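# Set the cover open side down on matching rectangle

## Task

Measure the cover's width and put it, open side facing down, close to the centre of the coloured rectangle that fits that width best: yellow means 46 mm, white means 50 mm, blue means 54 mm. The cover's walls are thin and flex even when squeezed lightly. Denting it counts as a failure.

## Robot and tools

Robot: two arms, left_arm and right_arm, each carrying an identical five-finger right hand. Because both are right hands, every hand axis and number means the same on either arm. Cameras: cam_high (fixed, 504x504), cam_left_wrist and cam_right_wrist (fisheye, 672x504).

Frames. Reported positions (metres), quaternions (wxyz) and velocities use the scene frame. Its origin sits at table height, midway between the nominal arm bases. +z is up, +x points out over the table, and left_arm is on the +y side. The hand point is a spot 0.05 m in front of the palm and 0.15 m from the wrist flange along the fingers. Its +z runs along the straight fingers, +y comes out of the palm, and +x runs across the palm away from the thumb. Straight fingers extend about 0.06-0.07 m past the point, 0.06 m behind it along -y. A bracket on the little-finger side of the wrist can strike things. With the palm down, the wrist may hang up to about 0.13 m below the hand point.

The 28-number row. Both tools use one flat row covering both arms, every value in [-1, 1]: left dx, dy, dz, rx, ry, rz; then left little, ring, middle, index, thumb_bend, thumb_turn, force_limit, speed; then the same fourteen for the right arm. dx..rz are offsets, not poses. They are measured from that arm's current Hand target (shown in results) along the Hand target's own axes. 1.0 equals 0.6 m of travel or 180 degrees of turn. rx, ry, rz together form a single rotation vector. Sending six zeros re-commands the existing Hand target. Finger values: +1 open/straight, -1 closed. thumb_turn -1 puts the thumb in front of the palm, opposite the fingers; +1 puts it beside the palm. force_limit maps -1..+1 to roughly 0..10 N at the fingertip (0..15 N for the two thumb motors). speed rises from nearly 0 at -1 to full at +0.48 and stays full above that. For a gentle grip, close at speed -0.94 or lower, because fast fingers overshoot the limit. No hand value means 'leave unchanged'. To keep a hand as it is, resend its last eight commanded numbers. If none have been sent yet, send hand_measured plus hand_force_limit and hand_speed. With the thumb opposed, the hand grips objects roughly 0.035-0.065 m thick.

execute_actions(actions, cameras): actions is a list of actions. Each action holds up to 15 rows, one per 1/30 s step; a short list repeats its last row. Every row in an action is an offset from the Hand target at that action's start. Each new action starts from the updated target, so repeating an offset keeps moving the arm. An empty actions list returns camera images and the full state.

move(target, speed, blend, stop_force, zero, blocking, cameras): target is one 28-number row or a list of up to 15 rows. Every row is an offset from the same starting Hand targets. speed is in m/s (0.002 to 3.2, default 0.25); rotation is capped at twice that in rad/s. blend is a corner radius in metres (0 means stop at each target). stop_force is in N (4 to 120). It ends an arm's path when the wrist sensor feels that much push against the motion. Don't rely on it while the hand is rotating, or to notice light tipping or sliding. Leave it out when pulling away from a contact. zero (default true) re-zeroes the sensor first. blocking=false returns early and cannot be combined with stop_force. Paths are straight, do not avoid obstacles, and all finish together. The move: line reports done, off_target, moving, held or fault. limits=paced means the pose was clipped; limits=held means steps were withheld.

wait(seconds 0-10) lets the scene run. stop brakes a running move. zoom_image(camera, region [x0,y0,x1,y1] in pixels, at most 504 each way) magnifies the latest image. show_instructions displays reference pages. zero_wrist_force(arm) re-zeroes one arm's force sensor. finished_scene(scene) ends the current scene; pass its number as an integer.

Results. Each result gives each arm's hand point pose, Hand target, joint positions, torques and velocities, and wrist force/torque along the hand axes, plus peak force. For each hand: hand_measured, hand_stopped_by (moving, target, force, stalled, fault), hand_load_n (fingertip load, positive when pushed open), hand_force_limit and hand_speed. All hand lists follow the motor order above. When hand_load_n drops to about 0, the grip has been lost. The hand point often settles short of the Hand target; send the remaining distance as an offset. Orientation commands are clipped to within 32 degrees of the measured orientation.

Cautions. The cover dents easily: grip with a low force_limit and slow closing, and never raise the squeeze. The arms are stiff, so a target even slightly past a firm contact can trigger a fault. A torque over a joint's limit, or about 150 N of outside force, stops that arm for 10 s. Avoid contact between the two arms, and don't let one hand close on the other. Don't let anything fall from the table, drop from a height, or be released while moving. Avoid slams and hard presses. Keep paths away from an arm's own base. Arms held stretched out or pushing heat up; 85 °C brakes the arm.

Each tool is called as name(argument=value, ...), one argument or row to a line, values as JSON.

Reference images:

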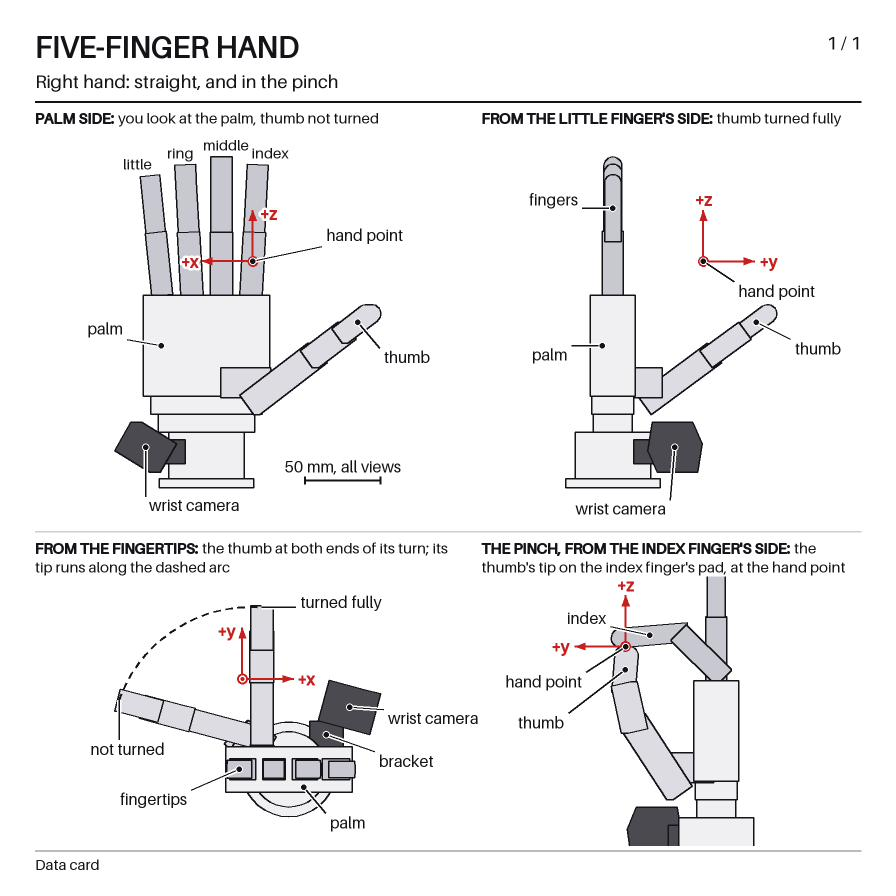

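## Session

execute_actions(
  actions=[],
)

zoom_image(
  camera="cam_high",
  region=[160, 130, 350, 290],
)

Scene clock: 0.00 s.
left_arm: end_effector_position=(+0.6402, +0.6447, +0.2825) hand_measured=(+1.000, +1.000, +1.000, +1.000, +1.000, +1.000) hand_load_n=(+0.0, +0.0, +0.0, +0.0, +0.0, +0.0) hand_stopped_by=(target, target, target, target, target, target) hand_force_limit=0.00 hand_speed=-0.80 end_effector_quat_wxyz=(+0.280, -0.611, +0.723, +0.160) | right_arm: end_effector_position=(+0.3441, +0.2969, +0.3014) hand_measured=(+1.000, +1.000, +1.000, +1.000, +1.000, +1.000) hand_load_n=(+0.0, +0.0, +0.0, +0.0, +0.0, +0.0) hand_stopped_by=(target, target, target, target, target, target) hand_force_limit=0.00 hand_speed=-0.80 end_effector_quat_wxyz=(-0.298, +0.387, +0.629, +0.604)
Joint positions: left_arm=[-0.474 -1.063 1.717 1.03 0.921 -3.51] | right_arm=[0.865 -1.141 1.913 -0.655 0.904 0.937]
Joint velocities: within noise
Joint torques (N m): no reading
Motor temperatures (°C): left_arm=[26 27 28 35 30 31] | right_arm=[28 26 27 34 27 30]
Wrist force (N): no reading
Wrist torque (N m): no reading
Wrist force, peak (N): no reading
Hand target: left_arm +0.6402, +0.6447, +0.2825; +0.280, -0.611, +0.723, +0.160 | right_arm +0.3441, +0.2969, +0.3014; -0.298, +0.387, +0.629, +0.604
camera_calibration:
cam_left_wrist: T_world_to_cam=[[-0.969182, 0.0447346, -0.24225, 0.667294], [-0.202828, 0.413193, 0.887768, -0.384996], [0.13981, 0.909544, -0.391386, -0.4466], [0, 0, 0, 1]] pos_world=[0.63108, 0.535429, 0.328646]
cam_right_wrist: T_world_to_cam=[[0.674125, -0.01228, 0.738515, -0.451486], [0.582838, -0.605345, -0.542086, 0.142181], [0.453713, 0.795868, -0.400921, -0.152591], [0, 0, 0, 1]] pos_world=[0.290722, 0.201966, 0.349326]

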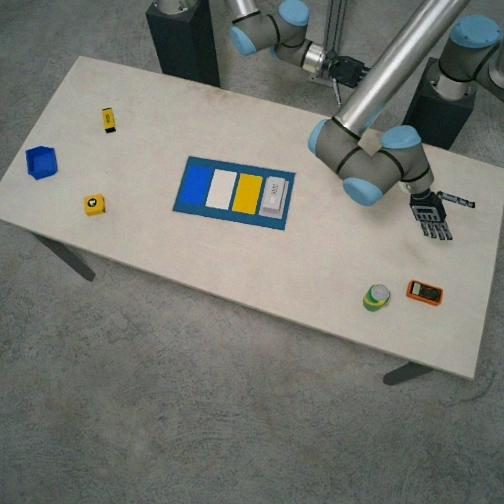

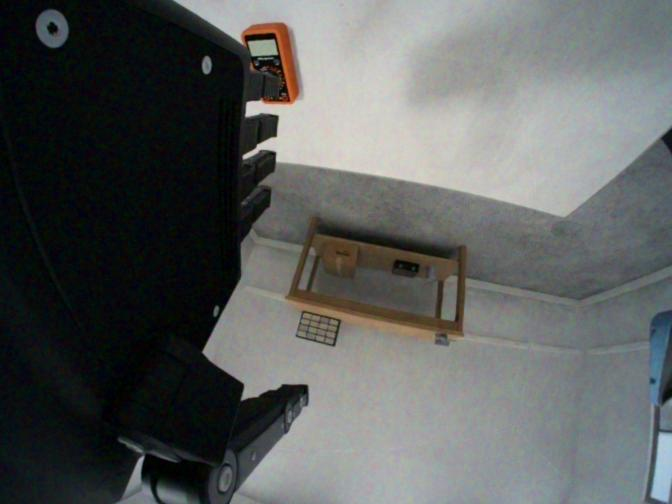

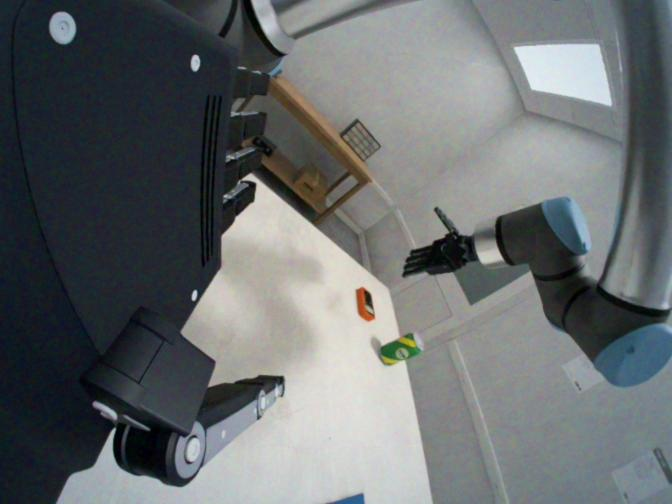

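Scaled by 2.653 from the camera's 504x504 image, which has a finer 720x720 frame.

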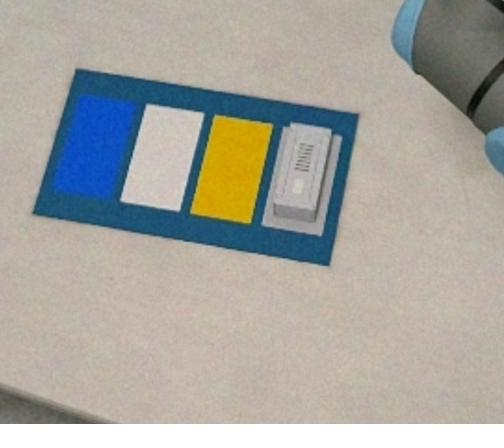

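move(
  target=[0,0,0,0,0,0,1,1,1,1,1,1,0,-0.8,-0.4535,0.3132,-0.34,-0.0299,-0.2331,0.6238,1,1,0.3,0.3,1,-1,-0.4,-0.4],
  cameras=["cam_high","cam_right_wrist"],
  speed=0.5,
)

zoom_image(
  camera="cam_right_wrist",
  region=[320, 80, 600, 360],
)

Scene clock: 25.10 s.
left_arm: end_effector_position=(+0.6402, +0.6447, +0.2825) hand_measured=(+1.000, +1.000, +1.000, +1.000, +1.000, +1.000) hand_load_n=(+0.0, +0.0, +0.0, +0.0, +0.0, +0.0) hand_stopped_by=(target, target, target, target, target, target) hand_force_limit=0.00 hand_speed=-0.80 end_effector_quat_wxyz=(+0.280, -0.611, +0.723, +0.160) | right_arm: end_effector_position=(+0.6264, +0.0541, +0.1903) hand_measured=(+1.000, +1.000, +0.300, +0.300, +1.000, -1.000) hand_load_n=(+0.0, +0.0, +0.0, +0.0, +0.0, +0.0) hand_stopped_by=(target, target, target, target, target, target) hand_force_limit=-0.40 hand_speed=-0.40 end_effector_quat_wxyz=(-0.433, +0.898, +0.067, -0.032)
Joint positions: left_arm=[-0.474 -1.063 1.717 1.03 0.921 -3.51] | right_arm=[0.387 -0.717 1.177 0.89 0.692 1.854]
Joint torques (N m): left_arm=[0.34 -74.03 -28.71 4.7 -0.91 -0.64] | right_arm=[-17.73 -75.01 -45.03 6.9 -5.39 -3.06]
Wrist force (N): left_arm=[-0.2 0.3 0.0] | right_arm=[1.3 1.2 0.8]
Wrist torque (N m): left_arm=[0.04 0.04 0.00] | right_arm=[-0.13 -0.30 0.24]
Wrist force, peak (N): left_arm=[-0.8 -0.6 0.1] | right_arm=[2.0 2.0 0.8]
Hand target: left_arm +0.6402, +0.6447, +0.2825; +0.280, -0.611, +0.723, +0.160 | right_arm +0.6264, +0.0541, +0.1903; -0.433, +0.898, +0.067, -0.032
Off the commanded pose: left_arm 0.000 m, 0 deg | right_arm 0.000 m, 0 deg.
move: done
camera_calibration:
cam_right_wrist: T_world_to_cam=[[0.357805, -0.565947, -0.742752, -0.0526854], [-0.751207, -0.646926, 0.131053, 0.480228], [-0.554675, 0.511068, -0.656616, 0.563711], [0, 0, 0, 1]] pos_world=[0.692278, -0.00724, 0.268074]
Images, in order (width x height): cam_high 504x504, cam_right_wrist 672x504.

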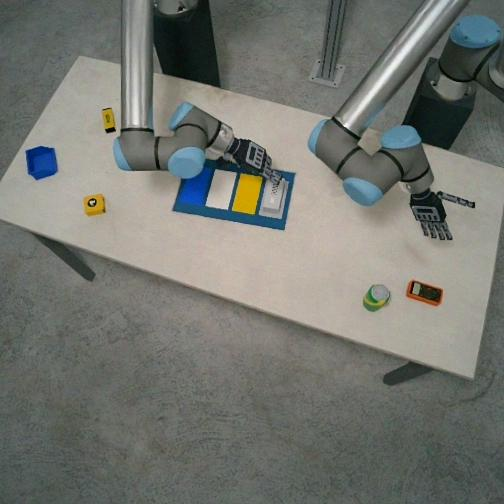

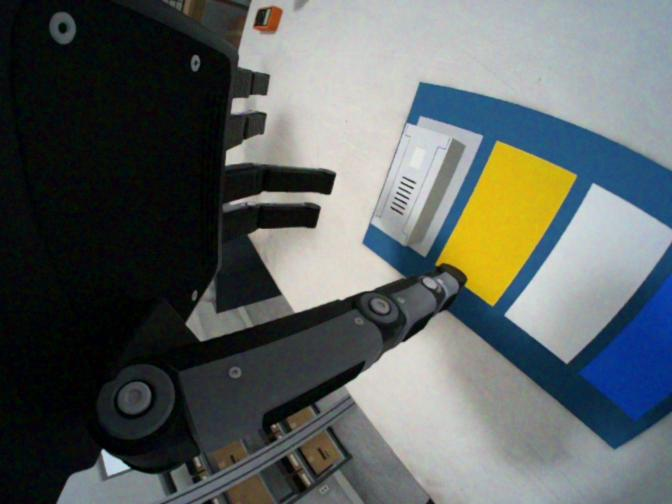

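Scaled by 1.800 from the camera's 672x504 image, which has a finer 960x720 frame.

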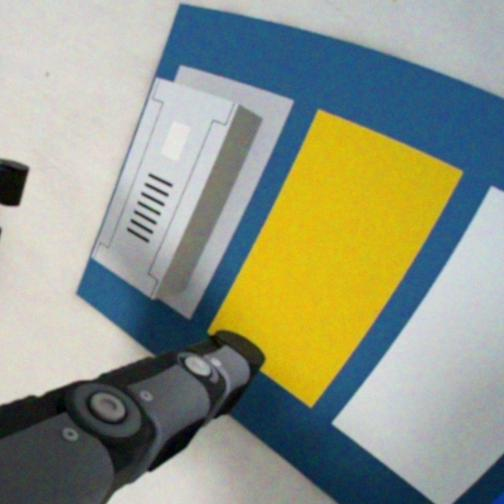

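move(
  target=[
    [0,0,0,0,0,0,1,1,1,1,1,1,0,-0.8,0.0138,0.0167,0.1665,0,0,0,1,1,0.3,0.3,1,-1,-0.4,-0.4],
    [0,0,0,0,0,0,1,1,1,1,1,1,0,-0.8,0.0138,0.1005,0.2332,0,0,0,1,1,0.3,0.3,1,-1,-0.4,-0.4],
  ],
  cameras=["cam_right_wrist"],
  speed=[0.25,0.12],
  blend=[0.01,0],
)

zoom_image(
  camera="cam_right_wrist",
  region=[260, 80, 540, 360],
)

Scene clock: 42.57 s.
left_arm: end_effector_position=(+0.6402, +0.6447, +0.2825) hand_measured=(+1.000, +1.000, +1.000, +1.000, +1.000, +1.000) hand_load_n=(+0.0, +0.0, +0.0, +0.0, +0.0, +0.0) hand_stopped_by=(target, target, target, target, target, target) hand_force_limit=0.00 hand_speed=-0.80 end_effector_quat_wxyz=(+0.280, -0.611, +0.723, +0.160) | right_arm: end_effector_position=(+0.6240, +0.1264, +0.0561) hand_measured=(+1.000, +1.000, +0.300, +0.300, +1.000, -1.000) hand_load_n=(+0.0, +0.0, +0.0, +0.0, +0.0, +0.0) hand_stopped_by=(target, target, target, target, target, target) hand_force_limit=-0.40 hand_speed=-0.40 end_effector_quat_wxyz=(-0.433, +0.898, +0.067, -0.032)
Joint positions: left_arm=[-0.474 -1.063 1.717 1.03 0.921 -3.51] | right_arm=[0.465 -0.555 1.103 0.713 0.713 1.971]
Joint torques (N m): left_arm=[0.75 -73.4 -27.85 4.64 -1.52 -0.8] | right_arm=[15.03 -83.04 -42.11 0.65 1.59 2.45]
Wrist force (N): left_arm=[-0.5 0.1 0.0] | right_arm=[1.2 1.2 1.2]
Wrist torque (N m): left_arm=[0.01 0.08 -0.02] | right_arm=[-0.16 -0.30 0.09]
Wrist force, peak (N): left_arm=[-0.6 -0.3 0.5] | right_arm=[1.4 2.4 1.4]
Hand target: left_arm +0.6402, +0.6447, +0.2825; +0.280, -0.611, +0.723, +0.160 | right_arm +0.6240, +0.1265, +0.0560; -0.433, +0.898, +0.067, -0.032
Off the commanded pose: left_arm 0.000 m, 0 deg | right_arm 0.000 m, 0 deg.
move: done
camera_calibration:
cam_right_wrist: T_world_to_cam=[[0.357691, -0.565994, -0.742771, -0.110501], [-0.751162, -0.646941, 0.131239, 0.542731], [-0.554809, 0.510998, -0.656557, 0.437402], [0, 0, 0, 1]] pos_world=[0.689879, 0.0650603, 0.133875]
Images, in order (width x height): cam_right_wrist 672x504.

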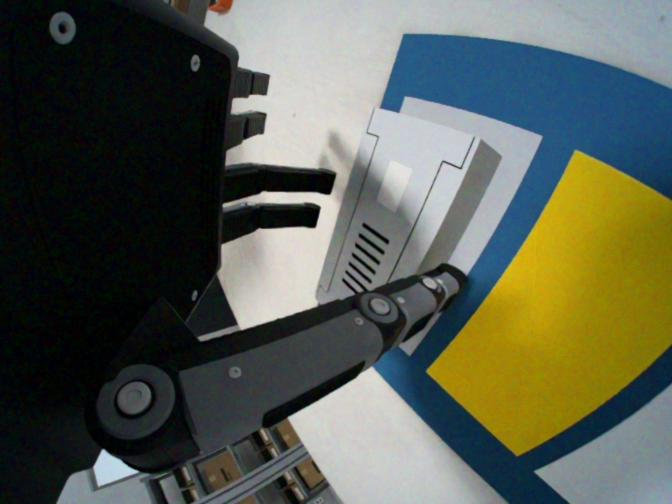

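Scaled by 1.800 from the camera's 672x504 image, which has a finer 960x720 frame.

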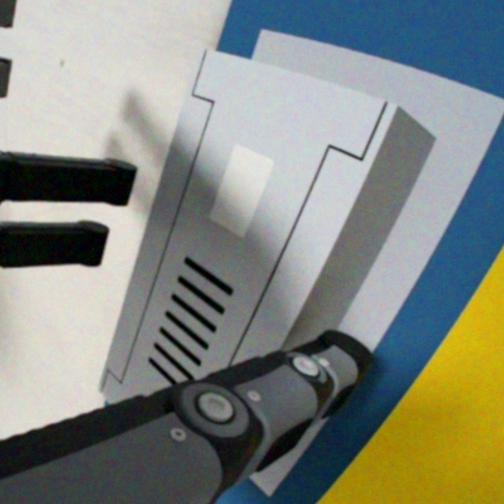

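move(
  target=[0,0,0,0,0,0,1,1,1,1,1,1,0,-0.8,0,0.0245,0.0173,0,0,0,1,1,0.3,0.3,1,-1,-0.4,-0.4],
  cameras=[],
  speed=0.06,
)

execute_actions(
  actions=[
    [[0,0,0,0,0,0,1,1,1,1,1,1,0,-0.8,0,0,0,0,0,0,1,1,-0.3,-0.3,1,-1,-0.8,-0.94]],
  ],
  cameras=["cam_right_wrist"],
)

Scene clock: 48.73 s.
left_arm: end_effector_position=(+0.6402, +0.6447, +0.2825) hand_measured=(+1.000, +1.000, +1.000, +1.000, +1.000, +1.000) hand_load_n=(+0.0, +0.0, +0.0, +0.0, +0.0, -0.5) hand_stopped_by=(target, target, target, target, target, target) hand_force_limit=0.00 hand_speed=-0.80 end_effector_quat_wxyz=(+0.280, -0.611, +0.723, +0.160) | right_arm: end_effector_position=(+0.6242, +0.1255, +0.0382) hand_measured=(+1.000, +1.000, +0.300, +0.300, +1.000, -1.000) hand_load_n=(+0.0, +0.0, +0.0, +0.0, +0.0, +0.0) hand_stopped_by=(target, target, target, target, target, target) hand_force_limit=-0.40 hand_speed=-0.40 end_effector_quat_wxyz=(-0.433, +0.898, +0.067, -0.032)
Joint positions: left_arm=[-0.474 -1.063 1.717 1.03 0.921 -3.51] | right_arm=[0.464 -0.538 1.105 0.695 0.713 1.969]
Joint torques (N m): left_arm=[1.71 -73.32 -27.77 4.68 -1.07 -0.3] | right_arm=[-18.19 -81.3 -25.02 0.82 -5.54 -2.83]
Wrist force (N): left_arm=[-0.5 -0.2 -0.1] | right_arm=[1.0 1.4 0.9]
Wrist torque (N m): left_arm=[-0.02 0.08 -0.03] | right_arm=[-0.09 -0.26 0.21]
Wrist force, peak (N): left_arm=[-0.9 -0.4 0.5] | right_arm=[1.5 1.7 1.1]
Hand target: left_arm +0.6402, +0.6447, +0.2825; +0.280, -0.611, +0.723, +0.160 | right_arm +0.6242, +0.1255, +0.0380; -0.433, +0.898, +0.067, -0.032
Off the commanded pose: left_arm 0.000 m, 0 deg | right_arm 0.000 m, 0 deg.
move: done
No camera images: "cameras" was empty.

Scene clock: 51.03 s.
left_arm: end_effector_position=(+0.6402, +0.6447, +0.2825) hand_measured=(+1.000, +1.000, +1.000, +1.000, +1.000, +1.000) hand_load_n=(+0.0, +0.0, +0.0, +0.0, +0.0, +0.0) hand_stopped_by=(target, target, target, target, target, target) hand_force_limit=0.00 hand_speed=-0.80 end_effector_quat_wxyz=(+0.280, -0.611, +0.723, +0.160) | right_arm: end_effector_position=(+0.6242, +0.1255, +0.0380) hand_measured=(+1.000, +1.000, -0.022, -0.044, +1.000, -1.000) hand_load_n=(+0.0, +0.0, +0.5, +1.0, +0.0, -0.5) hand_stopped_by=(target, target, force, force, target, target) hand_force_limit=-0.80 hand_speed=-0.94 end_effector_quat_wxyz=(-0.433, +0.898, +0.067, -0.032)
Joint positions: left_arm=[-0.474 -1.063 1.717 1.03 0.921 -3.51] | right_arm=[0.464 -0.538 1.105 0.695 0.713 1.969]
Joint torques (N m): left_arm=[0.31 -75.24 -28.18 4.03 -1.1 -0.53] | right_arm=[-15.45 -81.9 -23.93 0.74 -4.84 -2.8]
Wrist force (N): left_arm=[-0.2 0.0 -0.4] | right_arm=[1.3 1.3 0.9]
Wrist torque (N m): left_arm=[0.04 0.06 -0.02] | right_arm=[-0.11 -0.30 0.22]
Wrist force, peak (N): left_arm=[-0.8 -0.1 -0.3] | right_arm=[1.1 1.7 1.3]
Hand target: left_arm +0.6402, +0.6447, +0.2825; +0.280, -0.611, +0.723, +0.160 | right_arm +0.6242, +0.1255, +0.0380; -0.433, +0.898, +0.067, -0.032
Off the commanded pose: left_arm 0.000 m, 0 deg | right_arm 0.000 m, 0 deg.
camera_calibration:
cam_right_wrist: T_world_to_cam=[[0.357665, -0.566016, -0.742766, -0.1246], [-0.751174, -0.646921, 0.131265, 0.544689], [-0.554809, 0.510998, -0.656558, 0.426195], [0, 0, 0, 1]] pos_world=[0.690179, 0.0640603, 0.115775]
Images, in order (width x height): cam_right_wrist 672x504.

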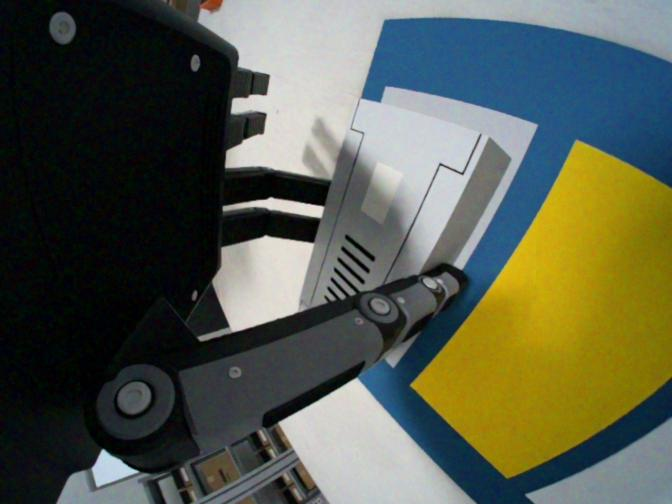

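move(
  target=[0,0,0,0,0,0,1,1,1,1,1,1,0,-0.8,0,0.2771,-0.3483,0,0,0,1,1,-0.3,-0.3,1,-1,-0.8,-0.94],
  cameras=["cam_right_wrist"],
  speed=0.07,
)

zoom_image(
  camera="cam_right_wrist",
  region=[300, 50, 640, 390],
)

Scene clock: 59.90 s.
left_arm: end_effector_position=(+0.6402, +0.6447, +0.2825) hand_measured=(+1.000, +1.000, +1.000, +1.000, +1.000, +1.000) hand_load_n=(+0.0, +0.0, +0.0, +0.0, +0.0, +0.0) hand_stopped_by=(target, target, target, target, target, target) hand_force_limit=0.00 hand_speed=-0.80 end_effector_quat_wxyz=(+0.280, -0.611, +0.723, +0.160) | right_arm: end_effector_position=(+0.6639, -0.1385, +0.0381) hand_measured=(+1.000, +1.000, -0.022, -0.044, +1.000, -1.000) hand_load_n=(+0.0, +0.0, +0.5, +0.0, +0.0, +0.0) hand_stopped_by=(target, target, force, force, target, target) hand_force_limit=-0.80 hand_speed=-0.94 end_effector_quat_wxyz=(-0.433, +0.898, +0.067, -0.032)
Joint positions: left_arm=[-0.474 -1.063 1.717 1.03 0.921 -3.51] | right_arm=[0.152 -0.597 1.329 0.908 0.674 1.481]
Joint torques (N m): left_arm=[0.56 -74.56 -27.76 4.45 -0.85 -0.5] | right_arm=[-14.08 -93.51 -19.61 7.02 1.5 -2.77]
Wrist force (N): left_arm=[-0.3 -0.5 0.0] | right_arm=[1.2 1.8 1.3]
Wrist torque (N m): left_arm=[-0.08 0.05 -0.03] | right_arm=[-0.08 -0.28 0.26]
Wrist force, peak (N): left_arm=[-0.4 -0.1 -0.9] | right_arm=[1.4 1.7 1.8]
Hand target: left_arm +0.6402, +0.6447, +0.2825; +0.280, -0.611, +0.723, +0.160 | right_arm +0.6639, -0.1386, +0.0381; -0.433, +0.898, +0.067, -0.032
Off the commanded pose: left_arm 0.000 m, 0 deg | right_arm 0.000 m, 0 deg.
move: done
camera_calibration:
cam_right_wrist: T_world_to_cam=[[0.357782, -0.566023, -0.742704, -0.288137], [-0.751196, -0.646918, 0.131151, 0.403652], [-0.554703, 0.510993, -0.65665, 0.583133], [0, 0, 0, 1]] pos_world=[0.729778, -0.19994, 0.115974]
Images, in order (width x height): cam_right_wrist 672x504.

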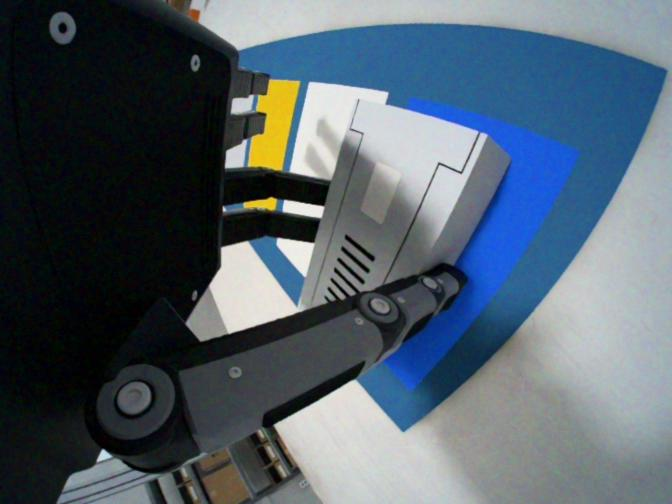

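Scaled by 1.482 from the camera's 672x504 image, which has a finer 960x720 frame.

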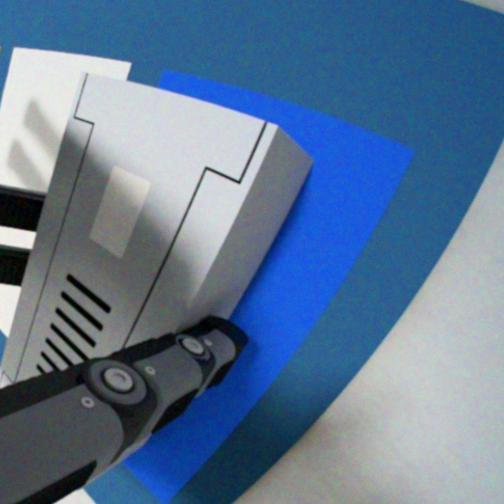

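move(
  target=[0,0,0,0,0,0,1,1,1,1,1,1,0,-0.8,0,0.0078,-0.0098,0,0,0,1,1,-0.3,-0.3,1,-1,-0.8,-0.94],
  cameras=[],
  speed=0.03,
)

execute_actions(
  actions=[
    [[0,0,0,0,0,0,1,1,1,1,1,1,0,-0.8,0,0,0,0,0,0,1,1,0.3,0.3,1,-1,-0.4,-0.4]],
  ],
)

move(
  target=[
    [0,0,0,0,0,0,1,1,1,1,1,1,0,-0.8,0,0.00415,-0.0052,0,0,0,1,1,0.3,0.3,1,-1,-0.4,-0.4],
    [0,0,0,0,0,0,1,1,1,1,1,1,0,-0.8,0,-0.1,-0.0882,0,0,0,1,1,0.3,0.3,1,-1,-0.4,-0.4],
    [0,0,0,0,0,0,1,1,1,1,1,1,0,-0.8,0,-0.12,-0.26,0,0,0,1,1,0.3,0.3,1,-1,-0.4,-0.4],
  ],
  cameras=["cam_high","cam_right_wrist"],
  speed=[0.03,0.1,0.2],
)

zoom_image(
  camera="cam_right_wrist",
  region=[320, 80, 600, 360],
)

Scene clock: 74.20 s.
left_arm: end_effector_position=(+0.6402, +0.6447, +0.2825) hand_measured=(+1.000, +1.000, +1.000, +1.000, +1.000, +1.000) hand_load_n=(+0.0, +0.0, +0.0, +0.0, +0.0, +0.0) hand_stopped_by=(target, target, target, target, target, target) hand_force_limit=0.00 hand_speed=-0.80 end_effector_quat_wxyz=(+0.280, -0.611, +0.723, +0.160) | right_arm: end_effector_position=(+0.6650, -0.1460, +0.0381) hand_measured=(+1.000, +1.000, -0.022, -0.044, +1.000, -1.000) hand_load_n=(+0.0, +0.0, +0.5, +0.0, +0.0, +0.0) hand_stopped_by=(target, target, force, force, target, target) hand_force_limit=-0.80 hand_speed=-0.94 end_effector_quat_wxyz=(-0.433, +0.898, +0.067, -0.032)
Joint positions: left_arm=[-0.474 -1.063 1.717 1.03 0.921 -3.51] | right_arm=[0.142 -0.597 1.332 0.916 0.675 1.466]
Joint torques (N m): left_arm=[-1.13 -74.23 -27.37 4.88 -1.67 -0.57] | right_arm=[-15.72 -84.2 -19.67 7.89 1.59 -3.07]
Wrist force (N): left_arm=[-0.1 0.0 -0.6] | right_arm=[1.0 1.5 1.7]
Wrist torque (N m): left_arm=[0.03 0.04 0.00] | right_arm=[-0.11 -0.26 0.23]
Wrist force, peak (N): left_arm=[-0.4 -0.9 0.1] | right_arm=[1.6 1.9 1.4]
Hand target: left_arm +0.6402, +0.6447, +0.2825; +0.280, -0.611, +0.723, +0.160 | right_arm +0.6650, -0.1461, +0.0381; -0.433, +0.898, +0.067, -0.032
Off the commanded pose: left_arm 0.000 m, 0 deg | right_arm 0.000 m, 0 deg.
move: done
No camera images: "cameras" was empty.

Scene clock: 74.90 s.
left_arm: end_effector_position=(+0.6402, +0.6447, +0.2825) hand_measured=(+1.000, +1.000, +1.000, +1.000, +1.000, +1.000) hand_load_n=(+0.0, +0.0, +0.0, +0.0, +0.0, +0.0) hand_stopped_by=(target, target, target, target, target, target) hand_force_limit=0.00 hand_speed=-0.80 end_effector_quat_wxyz=(+0.280, -0.611, +0.723, +0.160) | right_arm: end_effector_position=(+0.6650, -0.1461, +0.0381) hand_measured=(+1.000, +1.000, +0.300, +0.300, +1.000, -1.000) hand_load_n=(+0.0, +0.0, -0.5, +0.0, +0.0, +0.0) hand_stopped_by=(target, target, target, target, target, target) hand_force_limit=-0.40 hand_speed=-0.40 end_effector_quat_wxyz=(-0.433, +0.898, +0.067, -0.032)
Joint positions: left_arm=[-0.474 -1.063 1.717 1.03 0.921 -3.51] | right_arm=[0.142 -0.597 1.332 0.916 0.675 1.466]
Joint torques (N m): left_arm=[-0.42 -73.47 -28.48 4.32 -1.35 -0.38] | right_arm=[-19.08 -89.15 -20.56 7.78 0.5 -3.09]
Wrist force (N): left_arm=[-0.1 -0.7 -0.1] | right_arm=[0.9 1.4 1.4]
Wrist torque (N m): left_arm=[-0.10 0.02 -0.03] | right_arm=[-0.15 -0.25 0.22]
Wrist force, peak (N): left_arm=[-0.5 -0.6 0.5] | right_arm=[1.4 1.5 1.6]
Hand target: left_arm +0.6402, +0.6447, +0.2825; +0.280, -0.611, +0.723, +0.160 | right_arm +0.6650, -0.1461, +0.0381; -0.433, +0.898, +0.067, -0.032
Off the commanded pose: left_arm 0.000 m, 0 deg | right_arm 0.000 m, 0 deg.

Scene clock: 77.83 s.
left_arm: end_effector_position=(+0.6402, +0.6447, +0.2825) hand_measured=(+1.000, +1.000, +1.000, +1.000, +1.000, +1.000) hand_load_n=(+0.0, +0.0, +0.0, +0.0, +0.0, +0.0) hand_stopped_by=(target, target, target, target, target, target) hand_force_limit=0.00 hand_speed=-0.80 end_effector_quat_wxyz=(+0.280, -0.611, +0.723, +0.160) | right_arm: end_effector_position=(+0.6763, -0.2224, +0.1915) hand_measured=(+1.000, +1.000, +0.300, +0.300, +1.000, -1.000) hand_load_n=(+0.0, +0.0, +0.0, +0.0, +0.0, +0.0) hand_stopped_by=(target, target, target, target, target, target) hand_force_limit=-0.40 hand_speed=-0.40 end_effector_quat_wxyz=(-0.433, +0.898, +0.067, -0.032)
Joint positions: left_arm=[-0.474 -1.063 1.717 1.03 0.921 -3.51] | right_arm=[0.047 -0.754 1.347 1.176 0.688 1.316]
Joint torques (N m): left_arm=[2.84 -73.84 -26.96 4.68 -1.99 -0.1] | right_arm=[-17.22 -104.5 -24.2 7.98 1.66 -3.39]
Wrist force (N): left_arm=[-0.1 -0.5 -0.3] | right_arm=[1.2 1.4 1.2]
Wrist torque (N m): left_arm=[-0.06 0.03 -0.02] | right_arm=[-0.10 -0.31 0.24]
Wrist force, peak (N): left_arm=[-0.5 -0.9 0.1] | right_arm=[1.0 1.7 2.6]
Hand target: left_arm +0.6402, +0.6447, +0.2825; +0.280, -0.611, +0.723, +0.160 | right_arm +0.6763, -0.2225, +0.1916; -0.433, +0.898, +0.067, -0.032
Off the commanded pose: left_arm 0.000 m, 0 deg | right_arm 0.000 m, 0 deg.
move: done
camera_calibration:
cam_right_wrist: T_world_to_cam=[[0.357665, -0.566016, -0.742766, -0.226045], [-0.751174, -0.646921, 0.131265, 0.338602], [-0.554809, 0.510998, -0.656558, 0.733552], [0, 0, 0, 1]] pos_world=[0.742179, -0.28374, 0.269275]
Images, in order (width x height): cam_high 504x504, cam_right_wrist 672x504.

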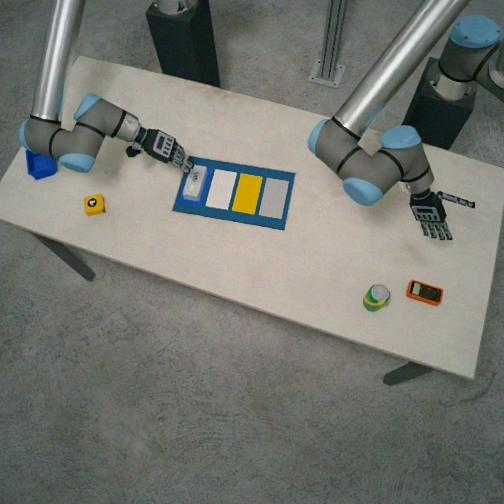

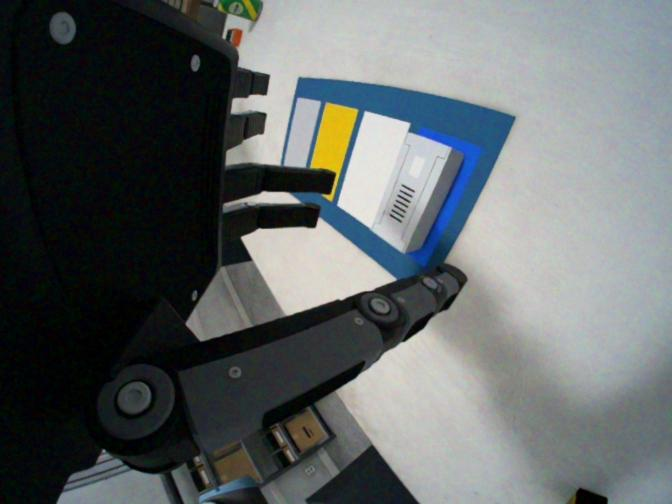

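Scaled by 1.800 from the camera's 672x504 image, which has a finer 960x720 frame.

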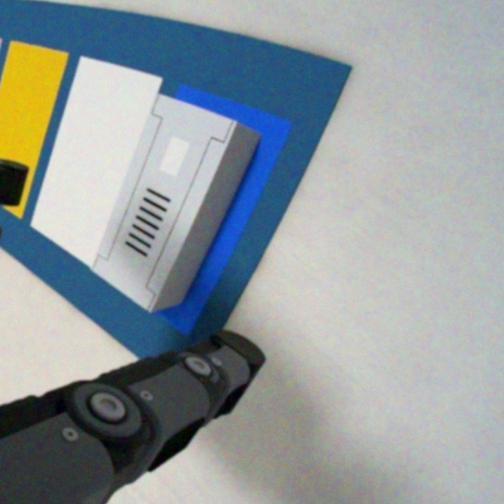

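finished_scene(
  scene=3,
)

The scene is finished: the task was done.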